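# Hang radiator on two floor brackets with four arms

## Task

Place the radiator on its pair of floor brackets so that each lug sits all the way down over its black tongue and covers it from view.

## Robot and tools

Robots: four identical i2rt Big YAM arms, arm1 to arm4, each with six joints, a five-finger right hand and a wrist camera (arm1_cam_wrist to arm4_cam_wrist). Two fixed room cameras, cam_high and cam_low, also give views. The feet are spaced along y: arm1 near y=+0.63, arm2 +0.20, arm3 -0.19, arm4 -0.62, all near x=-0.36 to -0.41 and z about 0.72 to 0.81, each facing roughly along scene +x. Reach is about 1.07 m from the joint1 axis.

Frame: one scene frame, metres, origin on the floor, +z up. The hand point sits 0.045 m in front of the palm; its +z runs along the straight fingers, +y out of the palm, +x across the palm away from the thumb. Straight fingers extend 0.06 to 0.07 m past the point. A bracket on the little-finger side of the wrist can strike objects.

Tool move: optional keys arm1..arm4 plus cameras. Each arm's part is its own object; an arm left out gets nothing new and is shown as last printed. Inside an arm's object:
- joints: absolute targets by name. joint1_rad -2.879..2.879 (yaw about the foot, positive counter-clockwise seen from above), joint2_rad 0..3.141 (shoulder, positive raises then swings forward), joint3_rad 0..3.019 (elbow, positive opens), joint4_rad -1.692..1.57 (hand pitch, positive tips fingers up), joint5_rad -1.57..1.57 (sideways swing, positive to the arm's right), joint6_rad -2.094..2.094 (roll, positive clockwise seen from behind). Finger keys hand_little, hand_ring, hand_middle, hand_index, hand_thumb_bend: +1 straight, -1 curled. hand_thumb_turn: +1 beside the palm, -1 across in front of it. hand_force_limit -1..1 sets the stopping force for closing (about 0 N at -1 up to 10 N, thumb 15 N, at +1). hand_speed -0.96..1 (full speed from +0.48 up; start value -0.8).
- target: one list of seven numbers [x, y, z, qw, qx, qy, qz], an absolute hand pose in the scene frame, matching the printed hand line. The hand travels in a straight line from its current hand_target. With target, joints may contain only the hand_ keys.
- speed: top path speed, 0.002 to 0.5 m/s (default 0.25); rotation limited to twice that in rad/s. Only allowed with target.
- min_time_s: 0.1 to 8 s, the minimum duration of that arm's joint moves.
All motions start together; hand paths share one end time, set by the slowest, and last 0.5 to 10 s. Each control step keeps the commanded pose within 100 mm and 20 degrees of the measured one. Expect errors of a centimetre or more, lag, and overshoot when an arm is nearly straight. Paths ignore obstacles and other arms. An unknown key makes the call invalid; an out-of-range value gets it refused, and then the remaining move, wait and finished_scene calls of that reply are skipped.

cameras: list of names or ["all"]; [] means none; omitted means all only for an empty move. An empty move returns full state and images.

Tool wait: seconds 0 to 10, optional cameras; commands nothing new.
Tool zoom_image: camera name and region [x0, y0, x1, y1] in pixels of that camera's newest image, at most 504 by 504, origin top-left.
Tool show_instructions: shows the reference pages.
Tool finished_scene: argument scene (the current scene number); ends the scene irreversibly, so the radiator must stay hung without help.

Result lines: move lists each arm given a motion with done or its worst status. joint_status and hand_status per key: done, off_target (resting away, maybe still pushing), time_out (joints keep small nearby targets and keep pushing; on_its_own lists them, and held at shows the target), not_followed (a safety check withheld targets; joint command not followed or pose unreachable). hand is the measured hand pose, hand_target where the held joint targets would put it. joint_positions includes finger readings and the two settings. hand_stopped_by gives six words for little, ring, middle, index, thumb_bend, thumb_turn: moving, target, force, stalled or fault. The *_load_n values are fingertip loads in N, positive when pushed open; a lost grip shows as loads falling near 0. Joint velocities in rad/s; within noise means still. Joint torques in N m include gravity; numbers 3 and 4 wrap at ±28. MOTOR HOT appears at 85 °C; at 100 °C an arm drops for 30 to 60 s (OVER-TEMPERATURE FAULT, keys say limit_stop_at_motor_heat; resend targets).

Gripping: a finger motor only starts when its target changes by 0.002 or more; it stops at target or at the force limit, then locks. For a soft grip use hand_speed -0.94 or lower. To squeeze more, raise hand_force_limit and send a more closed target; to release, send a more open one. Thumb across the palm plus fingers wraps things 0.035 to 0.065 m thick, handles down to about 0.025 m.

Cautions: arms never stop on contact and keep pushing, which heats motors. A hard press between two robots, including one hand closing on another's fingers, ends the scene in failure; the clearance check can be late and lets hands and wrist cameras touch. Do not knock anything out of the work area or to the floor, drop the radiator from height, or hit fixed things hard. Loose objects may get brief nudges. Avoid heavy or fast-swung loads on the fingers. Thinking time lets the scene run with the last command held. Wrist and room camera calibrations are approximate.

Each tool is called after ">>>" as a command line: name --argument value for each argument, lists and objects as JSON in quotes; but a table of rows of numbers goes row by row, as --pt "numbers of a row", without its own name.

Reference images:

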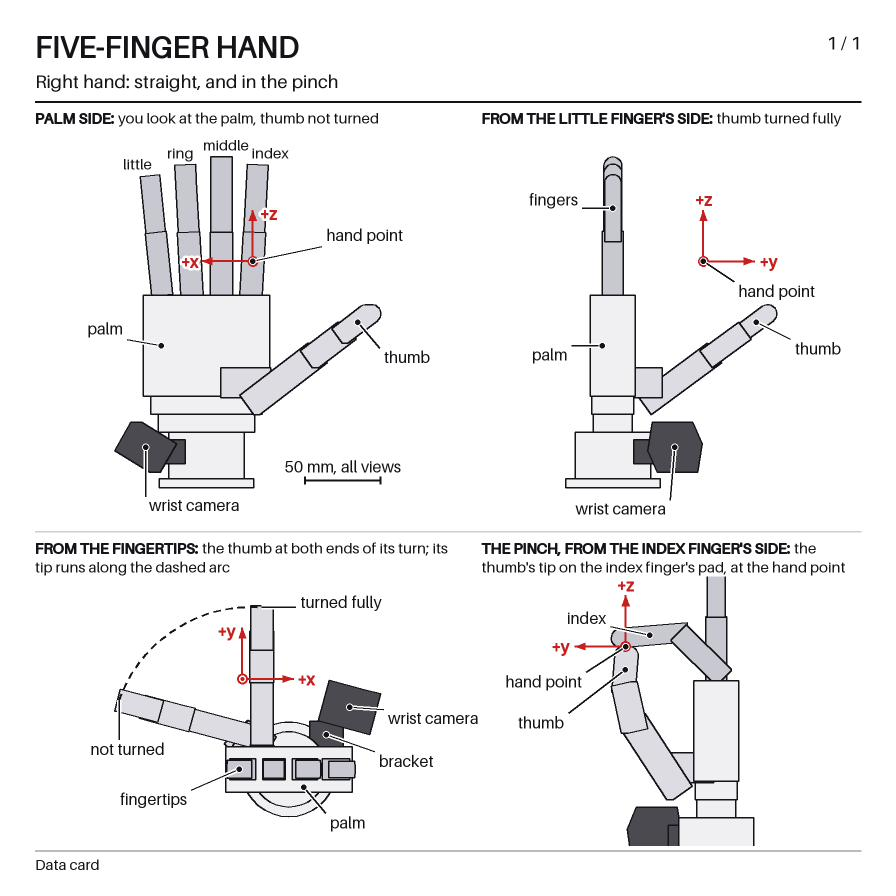

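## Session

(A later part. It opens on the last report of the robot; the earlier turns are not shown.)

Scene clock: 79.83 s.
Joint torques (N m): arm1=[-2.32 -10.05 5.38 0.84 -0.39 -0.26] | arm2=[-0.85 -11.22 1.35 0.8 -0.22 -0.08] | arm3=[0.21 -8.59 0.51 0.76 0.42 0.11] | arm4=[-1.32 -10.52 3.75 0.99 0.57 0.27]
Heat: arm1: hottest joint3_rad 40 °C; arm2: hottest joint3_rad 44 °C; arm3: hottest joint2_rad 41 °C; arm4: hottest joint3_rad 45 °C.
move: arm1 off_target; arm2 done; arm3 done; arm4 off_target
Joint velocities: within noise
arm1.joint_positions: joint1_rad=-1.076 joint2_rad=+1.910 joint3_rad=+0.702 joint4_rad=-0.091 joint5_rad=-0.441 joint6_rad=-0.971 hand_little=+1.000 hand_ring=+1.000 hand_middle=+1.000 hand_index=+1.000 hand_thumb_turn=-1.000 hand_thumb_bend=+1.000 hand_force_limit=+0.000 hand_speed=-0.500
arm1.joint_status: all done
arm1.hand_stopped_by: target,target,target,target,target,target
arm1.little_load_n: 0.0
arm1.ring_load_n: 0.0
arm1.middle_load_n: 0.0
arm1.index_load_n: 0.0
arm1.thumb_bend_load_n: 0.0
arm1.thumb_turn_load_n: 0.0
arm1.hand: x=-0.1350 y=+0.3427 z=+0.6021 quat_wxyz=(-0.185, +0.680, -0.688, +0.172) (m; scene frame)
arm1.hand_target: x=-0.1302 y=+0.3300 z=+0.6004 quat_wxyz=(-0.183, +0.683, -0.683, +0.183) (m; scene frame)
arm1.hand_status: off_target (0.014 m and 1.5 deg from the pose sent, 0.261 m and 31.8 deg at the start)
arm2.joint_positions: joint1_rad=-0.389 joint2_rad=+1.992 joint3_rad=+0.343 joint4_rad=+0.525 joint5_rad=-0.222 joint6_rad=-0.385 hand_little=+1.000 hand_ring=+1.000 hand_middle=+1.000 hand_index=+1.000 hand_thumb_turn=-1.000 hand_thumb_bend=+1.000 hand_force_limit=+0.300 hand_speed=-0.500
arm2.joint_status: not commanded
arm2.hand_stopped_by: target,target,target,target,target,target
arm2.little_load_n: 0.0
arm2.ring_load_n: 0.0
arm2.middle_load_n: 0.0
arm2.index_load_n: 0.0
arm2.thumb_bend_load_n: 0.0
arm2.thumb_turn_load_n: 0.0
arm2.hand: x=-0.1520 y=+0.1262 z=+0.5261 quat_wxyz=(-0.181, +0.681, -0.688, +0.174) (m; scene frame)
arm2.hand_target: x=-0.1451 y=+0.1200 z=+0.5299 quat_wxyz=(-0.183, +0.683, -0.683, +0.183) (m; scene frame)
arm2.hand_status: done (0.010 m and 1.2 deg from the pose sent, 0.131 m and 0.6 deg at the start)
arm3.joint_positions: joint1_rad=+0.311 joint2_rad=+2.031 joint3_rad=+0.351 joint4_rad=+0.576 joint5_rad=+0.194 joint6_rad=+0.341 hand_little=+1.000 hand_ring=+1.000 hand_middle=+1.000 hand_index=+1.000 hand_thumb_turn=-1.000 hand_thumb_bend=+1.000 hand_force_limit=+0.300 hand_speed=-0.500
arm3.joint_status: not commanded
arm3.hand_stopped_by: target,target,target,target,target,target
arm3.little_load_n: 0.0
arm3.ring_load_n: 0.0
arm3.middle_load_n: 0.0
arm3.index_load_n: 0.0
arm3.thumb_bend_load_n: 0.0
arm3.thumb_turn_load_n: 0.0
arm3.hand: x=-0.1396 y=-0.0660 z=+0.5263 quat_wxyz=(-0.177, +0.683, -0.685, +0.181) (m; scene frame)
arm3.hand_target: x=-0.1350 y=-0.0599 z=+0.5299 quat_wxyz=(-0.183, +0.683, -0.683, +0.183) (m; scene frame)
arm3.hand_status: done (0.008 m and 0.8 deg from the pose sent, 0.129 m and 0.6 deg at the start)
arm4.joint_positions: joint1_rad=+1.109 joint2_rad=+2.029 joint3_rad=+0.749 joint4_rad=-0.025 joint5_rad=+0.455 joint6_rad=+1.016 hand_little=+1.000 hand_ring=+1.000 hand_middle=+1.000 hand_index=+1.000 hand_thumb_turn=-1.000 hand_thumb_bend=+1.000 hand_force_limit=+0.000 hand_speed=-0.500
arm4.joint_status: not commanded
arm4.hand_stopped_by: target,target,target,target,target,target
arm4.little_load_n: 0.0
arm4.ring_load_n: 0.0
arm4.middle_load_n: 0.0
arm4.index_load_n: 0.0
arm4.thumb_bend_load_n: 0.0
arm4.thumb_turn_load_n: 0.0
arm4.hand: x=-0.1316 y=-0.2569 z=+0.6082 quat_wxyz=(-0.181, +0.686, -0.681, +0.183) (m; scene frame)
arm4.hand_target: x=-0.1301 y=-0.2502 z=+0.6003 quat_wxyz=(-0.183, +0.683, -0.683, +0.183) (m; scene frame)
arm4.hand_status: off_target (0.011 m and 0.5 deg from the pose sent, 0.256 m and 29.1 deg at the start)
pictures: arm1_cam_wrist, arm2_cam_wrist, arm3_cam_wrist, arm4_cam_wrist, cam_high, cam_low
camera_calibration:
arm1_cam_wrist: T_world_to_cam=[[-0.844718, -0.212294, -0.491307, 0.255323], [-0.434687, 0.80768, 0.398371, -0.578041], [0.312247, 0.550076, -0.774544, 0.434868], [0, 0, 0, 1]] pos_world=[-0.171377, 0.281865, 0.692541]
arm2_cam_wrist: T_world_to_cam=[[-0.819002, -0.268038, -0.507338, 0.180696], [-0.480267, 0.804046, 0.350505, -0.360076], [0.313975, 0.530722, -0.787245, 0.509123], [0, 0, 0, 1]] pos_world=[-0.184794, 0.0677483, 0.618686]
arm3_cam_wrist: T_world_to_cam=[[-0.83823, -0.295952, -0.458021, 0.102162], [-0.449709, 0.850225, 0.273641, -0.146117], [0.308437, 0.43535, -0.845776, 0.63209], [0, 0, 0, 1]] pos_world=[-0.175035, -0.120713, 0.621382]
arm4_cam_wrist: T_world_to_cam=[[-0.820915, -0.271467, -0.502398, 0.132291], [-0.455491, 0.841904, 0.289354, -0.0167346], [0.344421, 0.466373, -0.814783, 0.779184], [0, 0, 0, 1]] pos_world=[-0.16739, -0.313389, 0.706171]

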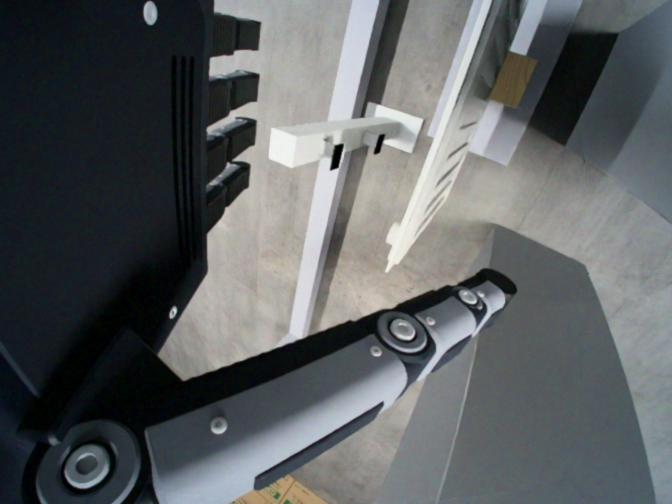

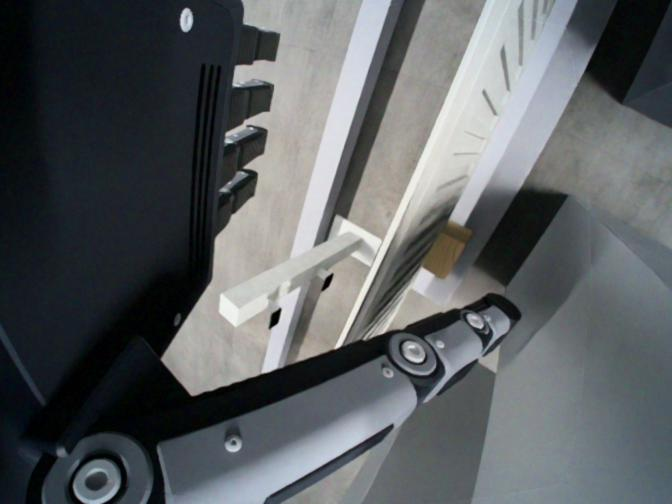

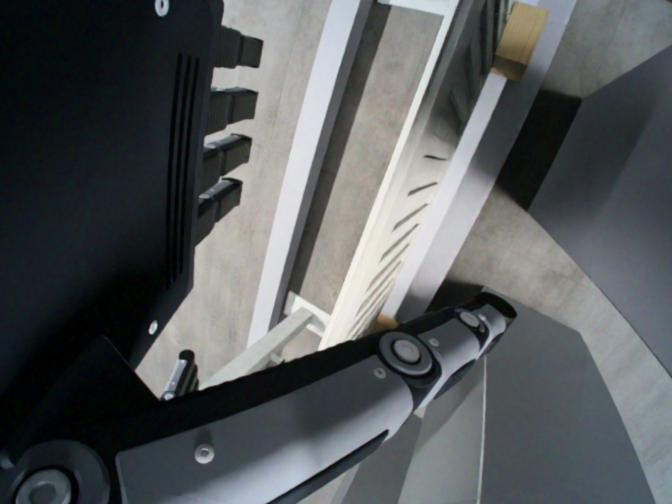

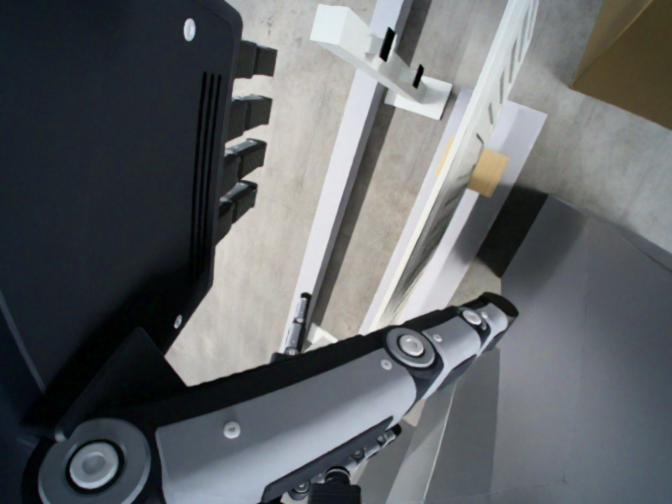

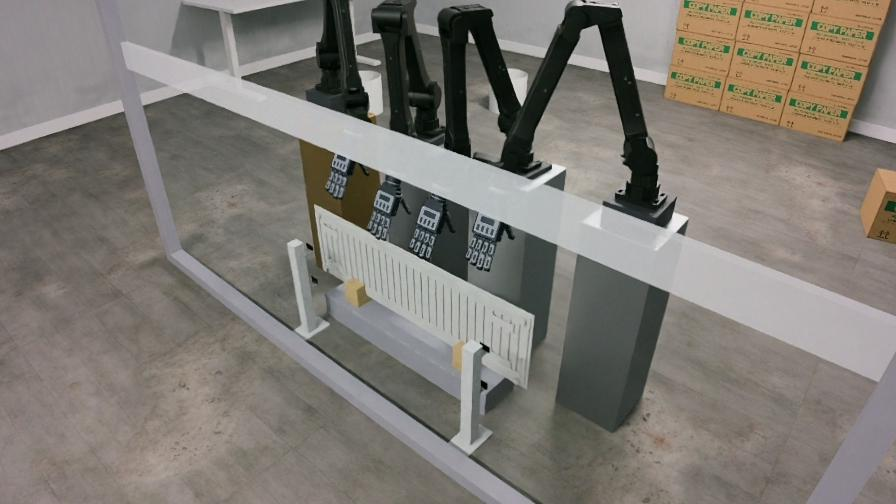

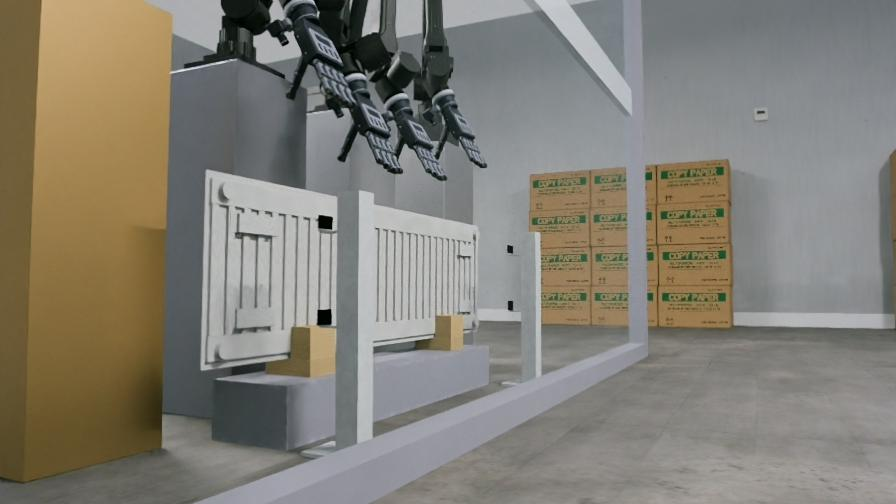

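>>> move --arm2 '{"target": [-0.16, 0.12, 0.45, -0.183, 0.683, -0.683, 0.183], "speed": 0.15}' --arm3 '{"target": [-0.14, -0.06, 0.45, -0.183, 0.683, -0.683, 0.183], "speed": 0.15}' --arm1 '{"target": [-0.143, 0.31, 0.45, -0.183, 0.683, -0.683, 0.183], "speed": 0.15}' --arm4 '{"target": [-0.14, -0.25, 0.45, -0.183, 0.683, -0.683, 0.183], "speed": 0.15}' --cameras '["all"]'

Scene clock: 84.03 s.
Joint torques (N m): arm1=[-2.73 -12.63 1.92 0.81 -0.4 -0.27] | arm2=[-0.32 -11.28 -0.98 0.85 -0.07 0.09] | arm3=[0.21 -7.41 -1.52 1.68 0.43 0.1] | arm4=[-0.85 -12.69 0.77 0.99 0.58 0.28]
Heat: arm1: hottest joint3_rad 39 °C; arm2: hottest joint3_rad 44 °C; arm3: hottest joint2_rad 41 °C; arm4: hottest joint3_rad 44 °C.
move: arm1 done; arm2 not_followed; arm3 done; arm4 off_target
Joint velocities: within noise
arm1.joint_positions: joint1_rad=-1.129 joint2_rad=+2.384 joint3_rad=+0.877 joint4_rad=+0.191 joint5_rad=-0.457 joint6_rad=-1.031 hand_little=+1.000 hand_ring=+1.000 hand_middle=+1.000 hand_index=+1.000 hand_thumb_turn=-1.000 hand_thumb_bend=+1.000 hand_force_limit=+0.000 hand_speed=-0.500
arm1.joint_status: not commanded
arm1.hand_stopped_by: target,target,target,target,target,target
arm1.little_load_n: 0.0
arm1.ring_load_n: 0.0
arm1.middle_load_n: 0.0
arm1.index_load_n: 0.0
arm1.thumb_bend_load_n: 0.0
arm1.thumb_turn_load_n: 0.0
arm1.hand: x=-0.1427 y=+0.3168 z=+0.4536 quat_wxyz=(-0.185, +0.681, -0.686, +0.176) (m; scene frame)
arm1.hand_target: x=-0.1430 y=+0.3100 z=+0.4502 quat_wxyz=(-0.183, +0.683, -0.683, +0.183) (m; scene frame)
arm1.hand_status: done (0.008 m and 1.0 deg from the pose sent, 0.156 m and 1.5 deg at the start)
arm2.joint_positions: joint1_rad=-0.408 joint2_rad=+2.258 joint3_rad=+0.394 joint4_rad=+0.746 joint5_rad=-0.231 joint6_rad=-0.401 hand_little=+1.000 hand_ring=+1.000 hand_middle=+1.000 hand_index=+1.000 hand_thumb_turn=-1.000 hand_thumb_bend=+1.000 hand_force_limit=+0.300 hand_speed=-0.500
arm2.joint_status: not commanded
arm2.hand_stopped_by: target,target,target,target,target,target
arm2.little_load_n: 0.0
arm2.ring_load_n: 0.0
arm2.middle_load_n: 0.0
arm2.index_load_n: 0.0
arm2.thumb_bend_load_n: 0.0
arm2.thumb_turn_load_n: 0.0
arm2.on_its_own: joint2_rad is held at +2.258, not at its first target +1.975; joint4_rad is held at +0.746, not at its first target +0.517
arm2.hand: x=-0.1561 y=+0.1230 z=+0.4732 quat_wxyz=(-0.182, +0.680, -0.687, +0.178) (m; scene frame)
arm2.hand_target: x=-0.1561 y=+0.1230 z=+0.4732 quat_wxyz=(-0.182, +0.680, -0.687, +0.178) (m; scene frame)
arm2.hand_status: not_followed (0.024 m and 0.9 deg from the pose sent, 0.077 m and 1.2 deg at the start)
arm3.joint_positions: joint1_rad=+0.317 joint2_rad=+2.377 joint3_rad=+0.445 joint4_rad=+0.832 joint5_rad=+0.197 joint6_rad=+0.347 hand_little=+1.000 hand_ring=+1.000 hand_middle=+1.000 hand_index=+1.000 hand_thumb_turn=-1.000 hand_thumb_bend=+1.000 hand_force_limit=+0.300 hand_speed=-0.500
arm3.joint_status: not commanded
arm3.hand_stopped_by: target,target,target,target,target,target
arm3.little_load_n: 0.0
arm3.ring_load_n: 0.0
arm3.middle_load_n: 0.0
arm3.index_load_n: 0.0
arm3.thumb_bend_load_n: 0.0
arm3.thumb_turn_load_n: 0.0
arm3.hand: x=-0.1400 y=-0.0646 z=+0.4530 quat_wxyz=(-0.179, +0.682, -0.686, +0.182) (m; scene frame)
arm3.hand_target: x=-0.1401 y=-0.0601 z=+0.4500 quat_wxyz=(-0.183, +0.683, -0.683, +0.183) (m; scene frame)
arm3.hand_status: done (0.006 m and 0.6 deg from the pose sent, 0.077 m and 0.8 deg at the start)
arm4.joint_positions: joint1_rad=+1.128 joint2_rad=+2.485 joint3_rad=+0.919 joint4_rad=+0.259 joint5_rad=+0.461 joint6_rad=+1.042 hand_little=+1.000 hand_ring=+1.000 hand_middle=+1.000 hand_index=+1.000 hand_thumb_turn=-1.000 hand_thumb_bend=+1.000 hand_force_limit=+0.000 hand_speed=-0.500
arm4.joint_status: not commanded
arm4.hand_stopped_by: target,target,target,target,target,target
arm4.little_load_n: 0.0
arm4.ring_load_n: 0.0
arm4.middle_load_n: -0.5
arm4.index_load_n: 0.0
arm4.thumb_bend_load_n: 0.0
arm4.thumb_turn_load_n: 0.0
arm4.hand: x=-0.1347 y=-0.2481 z=+0.4602 quat_wxyz=(-0.185, +0.683, -0.683, +0.182) (m; scene frame)
arm4.hand_target: x=-0.1400 y=-0.2504 z=+0.4503 quat_wxyz=(-0.183, +0.683, -0.683, +0.183) (m; scene frame)
arm4.hand_status: off_target (0.012 m and 0.2 deg from the pose sent, 0.159 m and 0.5 deg at the start)
pictures: arm1_cam_wrist, arm2_cam_wrist, arm3_cam_wrist, arm4_cam_wrist, cam_high, cam_low
pose unreachable (arm2 arm): on one or more control steps of this call this arm could not follow its commanded pose, so it was not sent that pose on those steps. On the call's last step it was still not sent that pose. It may still have moved: this result reports where it is.
cause: moving toward the commanded pose would bring a part of the arm too close to another arm (the arm3 arm, along the way the arms are being sent, or toward where that arm still pushes).
camera_calibration:
arm1_cam_wrist: T_world_to_cam=[[-0.841621, -0.218128, -0.494058, 0.173865], [-0.439199, 0.808801, 0.391081, -0.499052], [0.314289, 0.546132, -0.776506, 0.338921], [0, 0, 0, 1]] pos_world=[-0.179374, 0.256463, 0.544243]
arm2_cam_wrist: T_world_to_cam=[[-0.815438, -0.269059, -0.512511, 0.152869], [-0.482272, 0.805448, 0.344481, -0.338598], [0.320116, 0.528073, -0.786553, 0.47154], [0, 0, 0, 1]] pos_world=[-0.189589, 0.0648466, 0.565879]
arm3_cam_wrist: T_world_to_cam=[[-0.836437, -0.293535, -0.462828, 0.0711883], [-0.449518, 0.850549, 0.272946, -0.126997], [0.313539, 0.436352, -0.84338, 0.569331], [0, 0, 0, 1]] pos_world=[-0.17605, -0.119515, 0.547774]
arm4_cam_wrist: T_world_to_cam=[[-0.81997, -0.262983, -0.508418, 0.0628058], [-0.452593, 0.841652, 0.294586, 0.0152276], [0.35044, 0.471658, -0.809154, 0.655156], [0, 0, 0, 1]] pos_world=[-0.171202, -0.305309, 0.557568]

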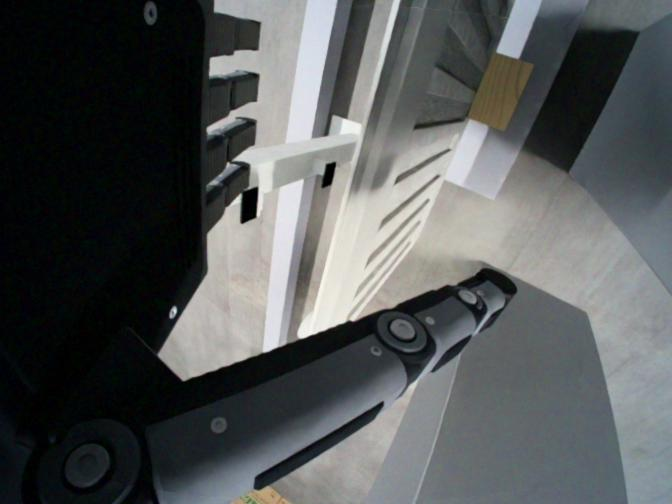

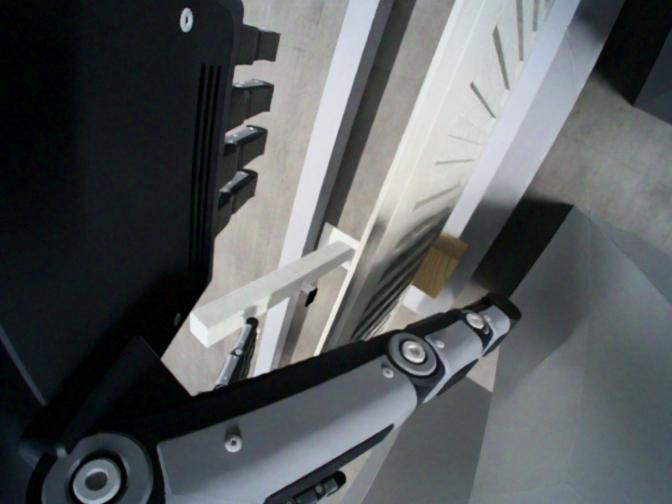

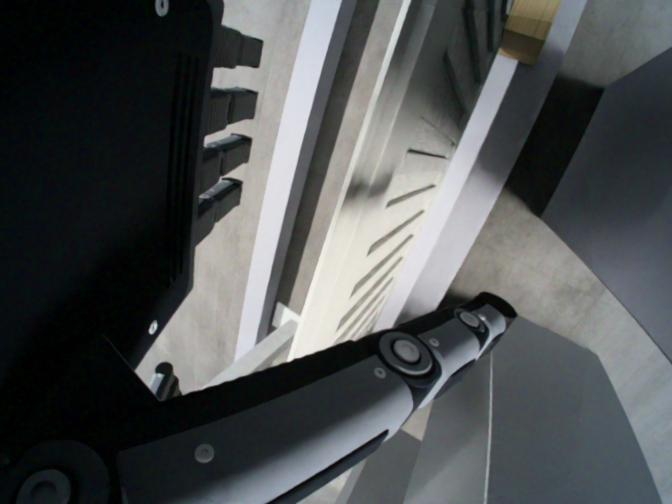

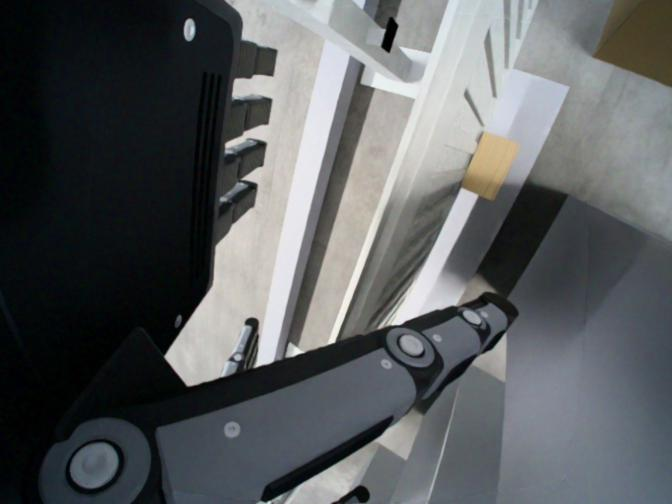

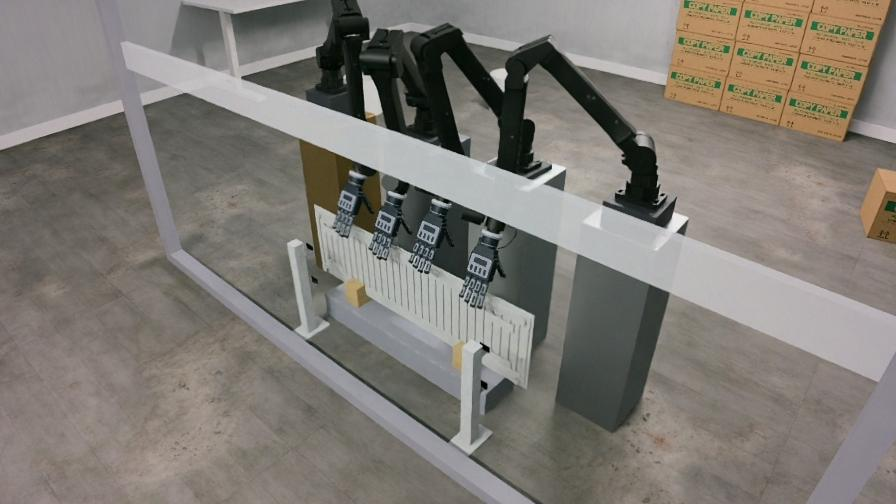

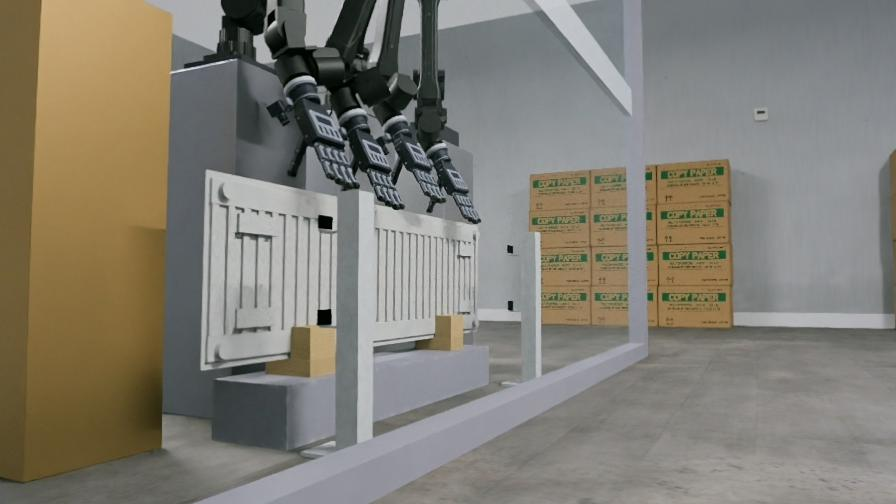

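>>> zoom_image --camera "arm1_cam_wrist" --region '[290, 0, 490, 340]'

>>> zoom_image --camera "arm4_cam_wrist" --region '[310, 0, 510, 340]'

Scaled by 1.482 from the camera's 672x504 image, which has a finer 960x720 frame.

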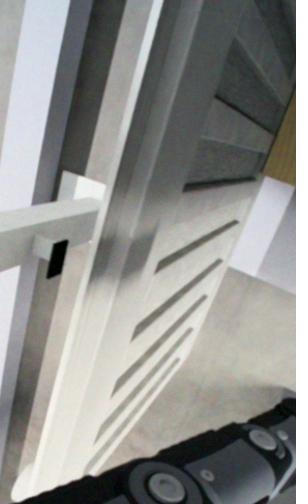

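Scaled by 1.482 from the camera's 672x504 image, which has a finer 960x720 frame.

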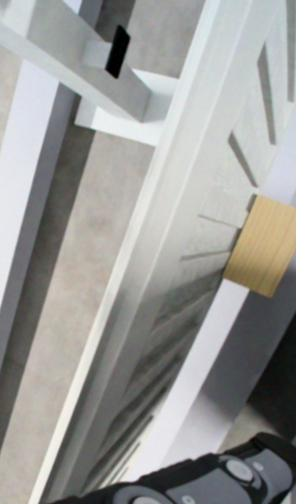

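>>> move --arm2 '{"target": [-0.16, 0.165, 0.47, -0.183, 0.683, -0.683, 0.183], "speed": 0.15}' --arm3 '{"target": [-0.142, -0.115, 0.46, -0.183, 0.683, -0.683, 0.183], "speed": 0.15}' --arm1 '{"target": [-0.141, 0.335, 0.46, -0.183, 0.683, -0.683, 0.183], "speed": 0.15}' --arm4 '{"target": [-0.14, -0.27, 0.46, -0.183, 0.683, -0.683, 0.183], "speed": 0.15}'

>>> move --arm2 '{"target": [-0.16, 0.165, 0.40, -0.183, 0.683, -0.683, 0.183], "speed": 0.1}' --arm3 '{"target": [-0.142, -0.115, 0.41, -0.183, 0.683, -0.683, 0.183], "speed": 0.1}' --arm1 '{"target": [-0.141, 0.335, 0.40, -0.183, 0.683, -0.683, 0.183], "speed": 0.1}' --arm4 '{"target": [-0.14, -0.27, 0.40, -0.183, 0.683, -0.683, 0.183], "speed": 0.1}' --cameras '["all"]'

Scene clock: 88.10 s.
Joint torques (N m): arm1=[-1.49 -13.74 0.29 0.85 -0.11 0.03] | arm2=[1.79 -10.17 -2.8 1.78 0.15 0.2] | arm3=[-2.14 -7.65 -3.41 1.77 0.05 -0.08] | arm4=[-2.67 -14.21 -0.57 0.99 0.32 0.01]
Heat: arm1: hottest joint3_rad 39 °C; arm2: hottest joint3_rad 44 °C; arm3: hottest joint2_rad 41 °C; arm4: hottest joint3_rad 44 °C.
move: arm1 done; arm2 off_target; arm3 done; arm4 done
Joint velocities: within noise
arm1.joint_positions: joint1_rad=-1.110 joint2_rad=+2.373 joint3_rad=+0.820 joint4_rad=+0.248 joint5_rad=-0.455 joint6_rad=-1.018 hand_little=+1.000 hand_ring=+1.000 hand_middle=+1.000 hand_index=+1.000 hand_thumb_turn=-1.000 hand_thumb_bend=+1.000 hand_force_limit=+0.000 hand_speed=-0.500
arm1.joint_status: not commanded
arm1.hand_stopped_by: target,target,target,target,target,target
arm1.little_load_n: 0.0
arm1.ring_load_n: 0.0
arm1.middle_load_n: 0.0
arm1.index_load_n: 0.0
arm1.thumb_bend_load_n: 0.0
arm1.thumb_turn_load_n: 0.0
arm1.hand: x=-0.1447 y=+0.3360 z=+0.4572 quat_wxyz=(-0.185, +0.684, -0.683, +0.178) (m; scene frame)
arm1.hand_target: x=-0.1409 y=+0.3349 z=+0.4600 quat_wxyz=(-0.183, +0.683, -0.683, +0.183) (m; scene frame)
arm1.hand_status: done (0.005 m and 0.6 deg from the pose sent, 0.019 m and 1.0 deg at the start)
arm2.joint_positions: joint1_rad=-0.248 joint2_rad=+2.297 joint3_rad=+0.357 joint4_rad=+0.876 joint5_rad=-0.156 joint6_rad=-0.273 hand_little=+1.000 hand_ring=+1.000 hand_middle=+1.000 hand_index=+1.000 hand_thumb_turn=-1.000 hand_thumb_bend=+1.000 hand_force_limit=+0.300 hand_speed=-0.500
arm2.joint_status: not commanded
arm2.hand_stopped_by: target,target,target,target,target,target
arm2.little_load_n: 0.0
arm2.ring_load_n: 0.0
arm2.middle_load_n: 0.0
arm2.index_load_n: -0.5
arm2.thumb_bend_load_n: 0.0
arm2.thumb_turn_load_n: 0.0
arm2.hand: x=-0.1505 y=+0.1591 z=+0.4731 quat_wxyz=(-0.186, +0.685, -0.678, +0.191) (m; scene frame)
arm2.hand_target: x=-0.1599 y=+0.1648 z=+0.4703 quat_wxyz=(-0.183, +0.683, -0.683, +0.183) (m; scene frame)
arm2.hand_status: off_target (0.012 m and 1.2 deg from the pose sent, 0.042 m and 0.9 deg at the start)
arm3.joint_positions: joint1_rad=+0.125 joint2_rad=+2.377 joint3_rad=+0.408 joint4_rad=+0.914 joint5_rad=+0.101 joint6_rad=+0.167 hand_little=+1.000 hand_ring=+1.000 hand_middle=+1.000 hand_index=+1.000 hand_thumb_turn=-1.000 hand_thumb_bend=+1.000 hand_force_limit=+0.300 hand_speed=-0.500
arm3.joint_status: not commanded
arm3.hand_stopped_by: target,target,target,target,target,target
arm3.little_load_n: 0.0
arm3.ring_load_n: 0.0
arm3.middle_load_n: 0.0
arm3.index_load_n: 0.0
arm3.thumb_bend_load_n: 0.0
arm3.thumb_turn_load_n: 0.0
arm3.hand: x=-0.1335 y=-0.1091 z=+0.4604 quat_wxyz=(-0.188, +0.684, -0.681, +0.185) (m; scene frame)
arm3.hand_target: x=-0.1420 y=-0.1148 z=+0.4600 quat_wxyz=(-0.183, +0.683, -0.683, +0.183) (m; scene frame)
arm3.hand_status: done (0.010 m and 0.7 deg from the pose sent, 0.051 m and 0.6 deg at the start)
arm4.joint_positions: joint1_rad=+1.125 joint2_rad=+2.485 joint3_rad=+0.870 joint4_rad=+0.306 joint5_rad=+0.461 joint6_rad=+1.041 hand_little=+1.000 hand_ring=+1.000 hand_middle=+1.000 hand_index=+1.000 hand_thumb_turn=-1.000 hand_thumb_bend=+1.000 hand_force_limit=+0.000 hand_speed=-0.500
arm4.joint_status: not commanded
arm4.hand_stopped_by: target,target,target,target,target,target
arm4.little_load_n: 0.0
arm4.ring_load_n: 0.0
arm4.middle_load_n: 0.0
arm4.index_load_n: 0.0
arm4.thumb_bend_load_n: 0.0
arm4.thumb_turn_load_n: 0.0
arm4.hand: x=-0.1421 y=-0.2659 z=+0.4606 quat_wxyz=(-0.184, +0.682, -0.684, +0.183) (m; scene frame)
arm4.hand_target: x=-0.1400 y=-0.2700 z=+0.4600 quat_wxyz=(-0.183, +0.683, -0.683, +0.183) (m; scene frame)
arm4.hand_status: done (0.005 m and 0.1 deg from the pose sent, 0.023 m and 0.2 deg at the start)
pictures: none

Scene clock: 89.53 s.
Joint torques (N m): arm1=[-1.55 -12.45 0.58 0.87 -0.12 0.02] | arm2=[0.62 -10.34 -2.69 1.76 0.18 0.16] | arm3=[-2.14 -7.82 -2.7 1.74 0.05 -0.11] | arm4=[-2.67 -12.57 -0.02 1.01 0.32 0.02]
Heat: arm1: hottest joint3_rad 39 °C; arm2: hottest joint3_rad 44 °C; arm3: hottest joint2_rad 41 °C; arm4: hottest joint3_rad 44 °C.
move: arm1 done; arm2 done; arm3 done; arm4 off_target
Joint velocities: within noise
arm1.joint_positions: joint1_rad=-1.110 joint2_rad=+2.532 joint3_rad=+0.902 joint4_rad=+0.335 joint5_rad=-0.455 joint6_rad=-1.018 hand_little=+1.000 hand_ring=+1.000 hand_middle=+1.000 hand_index=+1.000 hand_thumb_turn=-1.000 hand_thumb_bend=+1.000 hand_force_limit=+0.000 hand_speed=-0.500
arm1.joint_status: not commanded
arm1.hand_stopped_by: target,target,target,target,target,target
arm1.little_load_n: 0.0
arm1.ring_load_n: 0.0
arm1.middle_load_n: 0.0
arm1.index_load_n: 0.0
arm1.thumb_bend_load_n: 0.0
arm1.thumb_turn_load_n: 0.0
arm1.hand: x=-0.1433 y=+0.3335 z=+0.4046 quat_wxyz=(-0.184, +0.684, -0.681, +0.183) (m; scene frame)
arm1.hand_target: x=-0.1411 y=+0.3351 z=+0.4001 quat_wxyz=(-0.183, +0.683, -0.683, +0.183) (m; scene frame)
arm1.hand_status: done (0.005 m and 0.3 deg from the pose sent, 0.057 m and 0.6 deg at the start)
arm2.joint_positions: joint1_rad=-0.245 joint2_rad=+2.593 joint3_rad=+0.475 joint4_rad=+1.039 joint5_rad=-0.155 joint6_rad=-0.271 hand_little=+1.000 hand_ring=+1.000 hand_middle=+1.000 hand_index=+1.000 hand_thumb_turn=-1.000 hand_thumb_bend=+1.000 hand_force_limit=+0.300 hand_speed=-0.500
arm2.joint_status: not commanded
arm2.hand_stopped_by: target,target,target,target,target,target
arm2.little_load_n: 0.0
arm2.ring_load_n: 0.0
arm2.middle_load_n: -0.5
arm2.index_load_n: 0.0
arm2.thumb_bend_load_n: -0.5
arm2.thumb_turn_load_n: 0.0
arm2.hand: x=-0.1580 y=+0.1615 z=+0.4036 quat_wxyz=(-0.182, +0.685, -0.680, +0.185) (m; scene frame)
arm2.hand_target: x=-0.1601 y=+0.1649 z=+0.4001 quat_wxyz=(-0.183, +0.683, -0.683, +0.183) (m; scene frame)
arm2.hand_status: done (0.005 m and 0.5 deg from the pose sent, 0.074 m and 1.1 deg at the start)
arm3.joint_positions: joint1_rad=+0.124 joint2_rad=+2.573 joint3_rad=+0.482 joint4_rad=+1.021 joint5_rad=+0.100 joint6_rad=+0.165 hand_little=+1.000 hand_ring=+1.000 hand_middle=+1.000 hand_index=+1.000 hand_thumb_turn=-1.000 hand_thumb_bend=+1.000 hand_force_limit=+0.300 hand_speed=-0.500
arm3.joint_status: not commanded
arm3.hand_stopped_by: target,target,target,target,target,target
arm3.little_load_n: 0.0
arm3.ring_load_n: 0.0
arm3.middle_load_n: 0.0
arm3.index_load_n: 0.0
arm3.thumb_bend_load_n: 0.0
arm3.thumb_turn_load_n: 0.0
arm3.hand: x=-0.1436 y=-0.1113 z=+0.4132 quat_wxyz=(-0.181, +0.686, -0.681, +0.181) (m; scene frame)
arm3.hand_target: x=-0.1422 y=-0.1150 z=+0.4100 quat_wxyz=(-0.183, +0.683, -0.683, +0.183) (m; scene frame)
arm3.hand_status: done (0.005 m and 0.5 deg from the pose sent, 0.052 m and 0.7 deg at the start)
arm4.joint_positions: joint1_rad=+1.125 joint2_rad=+2.631 joint3_rad=+0.965 joint4_rad=+0.373 joint5_rad=+0.461 joint6_rad=+1.041 hand_little=+1.000 hand_ring=+1.000 hand_middle=+1.000 hand_index=+1.000 hand_thumb_turn=-1.000 hand_thumb_bend=+1.000 hand_force_limit=+0.000 hand_speed=-0.500
arm4.joint_status: not commanded
arm4.hand_stopped_by: target,target,target,target,target,target
arm4.little_load_n: 0.0
arm4.ring_load_n: 0.0
arm4.middle_load_n: 0.0
arm4.index_load_n: 0.0
arm4.thumb_bend_load_n: 0.0
arm4.thumb_turn_load_n: 0.0
arm4.hand: x=-0.1389 y=-0.2598 z=+0.4115 quat_wxyz=(-0.191, +0.680, -0.684, +0.181) (m; scene frame)
arm4.hand_target: x=-0.1402 y=-0.2702 z=+0.4005 quat_wxyz=(-0.183, +0.683, -0.683, +0.183) (m; scene frame)
arm4.hand_status: off_target (0.015 m and 1.0 deg from the pose sent, 0.061 m and 0.1 deg at the start)
pictures: arm1_cam_wrist, arm2_cam_wrist, arm3_cam_wrist, arm4_cam_wrist, cam_high, cam_low
camera_calibration:
arm1_cam_wrist: T_world_to_cam=[[-0.83551, -0.231693, -0.498239, 0.159929], [-0.448681, 0.811107, 0.375222, -0.489352], [0.317188, 0.537052, -0.781644, 0.297387], [0, 0, 0, 1]] pos_world=[-0.180269, 0.274259, 0.495749]
arm2_cam_wrist: T_world_to_cam=[[-0.80609, -0.287793, -0.517101, 0.132289], [-0.49702, 0.803532, 0.327579, -0.341727], [0.321232, 0.521068, -0.790758, 0.400002], [0, 0, 0, 1]] pos_world=[-0.191702, 0.104232, 0.496654]
arm3_cam_wrist: T_world_to_cam=[[-0.832075, -0.302393, -0.464984, 0.036676], [-0.460118, 0.844459, 0.274191, -0.0807195], [0.309746, 0.442095, -0.841789, 0.556651], [0, 0, 0, 1]] pos_world=[-0.179044, -0.166838, 0.507769]
arm4_cam_wrist: T_world_to_cam=[[-0.817306, -0.254266, -0.517069, 0.0376826], [-0.452247, 0.839132, 0.302207, 0.0337871], [0.357048, 0.480839, -0.800819, 0.622599], [0, 0, 0, 1]] pos_world=[-0.176219, -0.31814, 0.507863]

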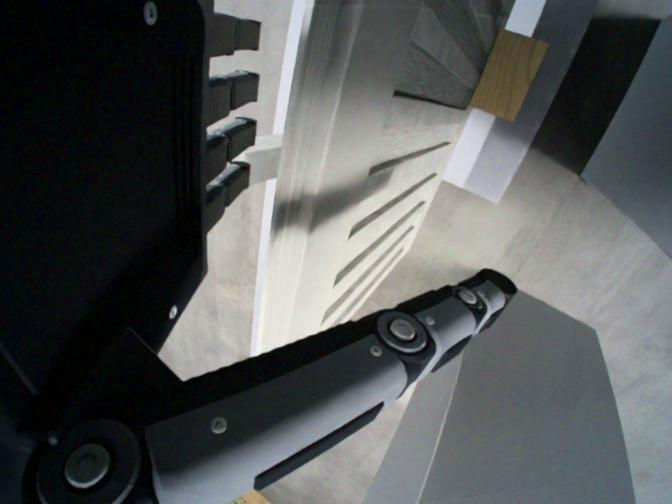

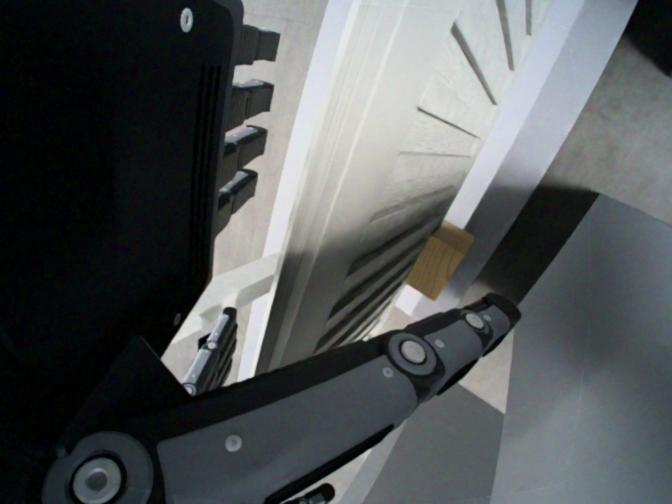

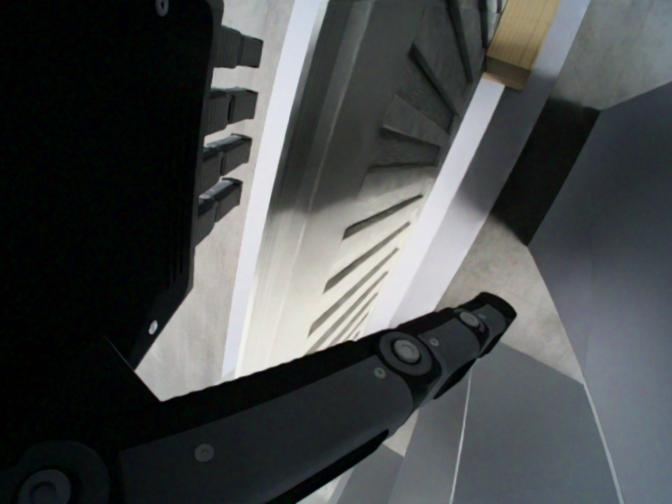

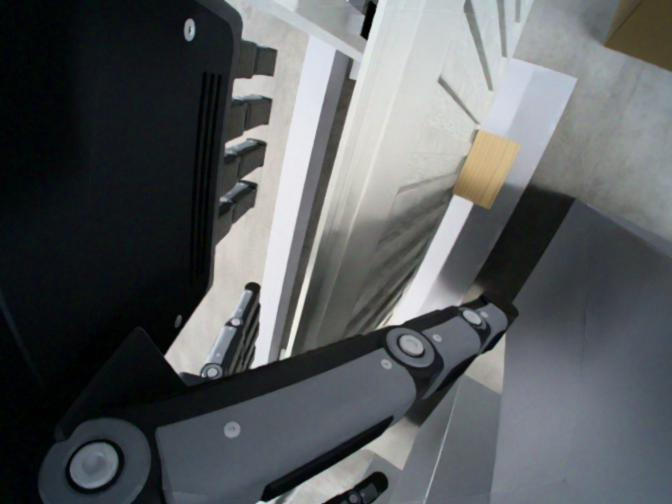

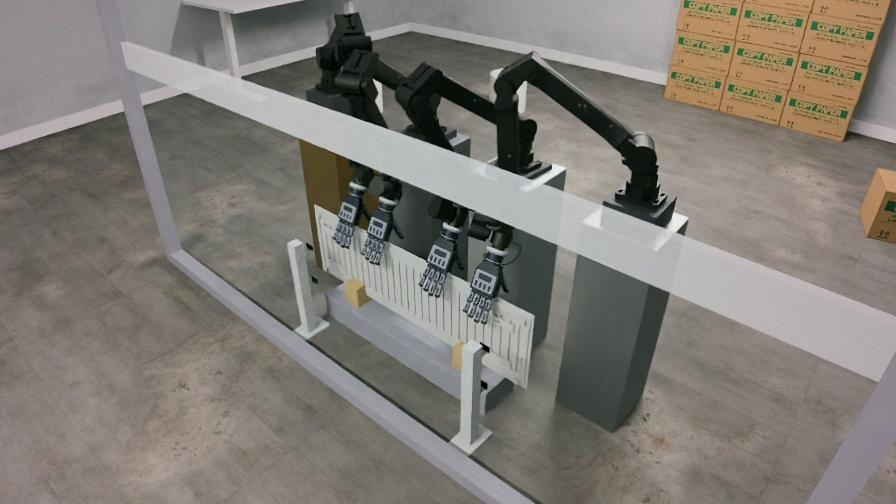

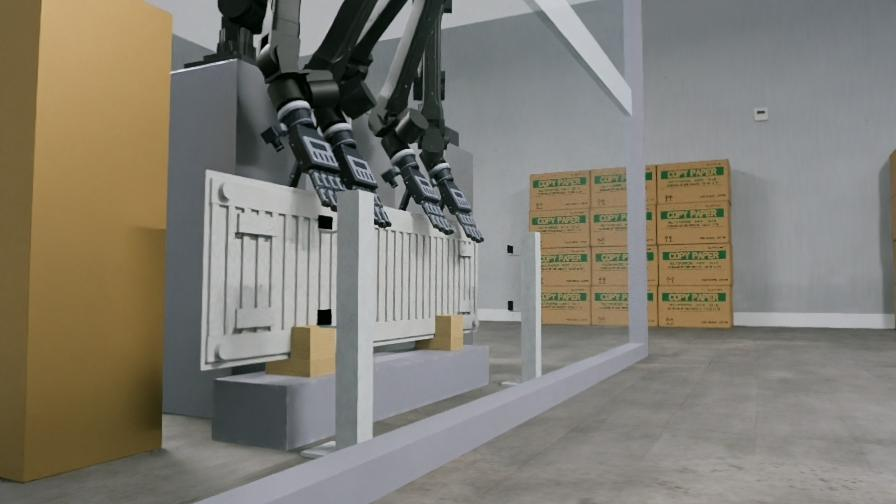

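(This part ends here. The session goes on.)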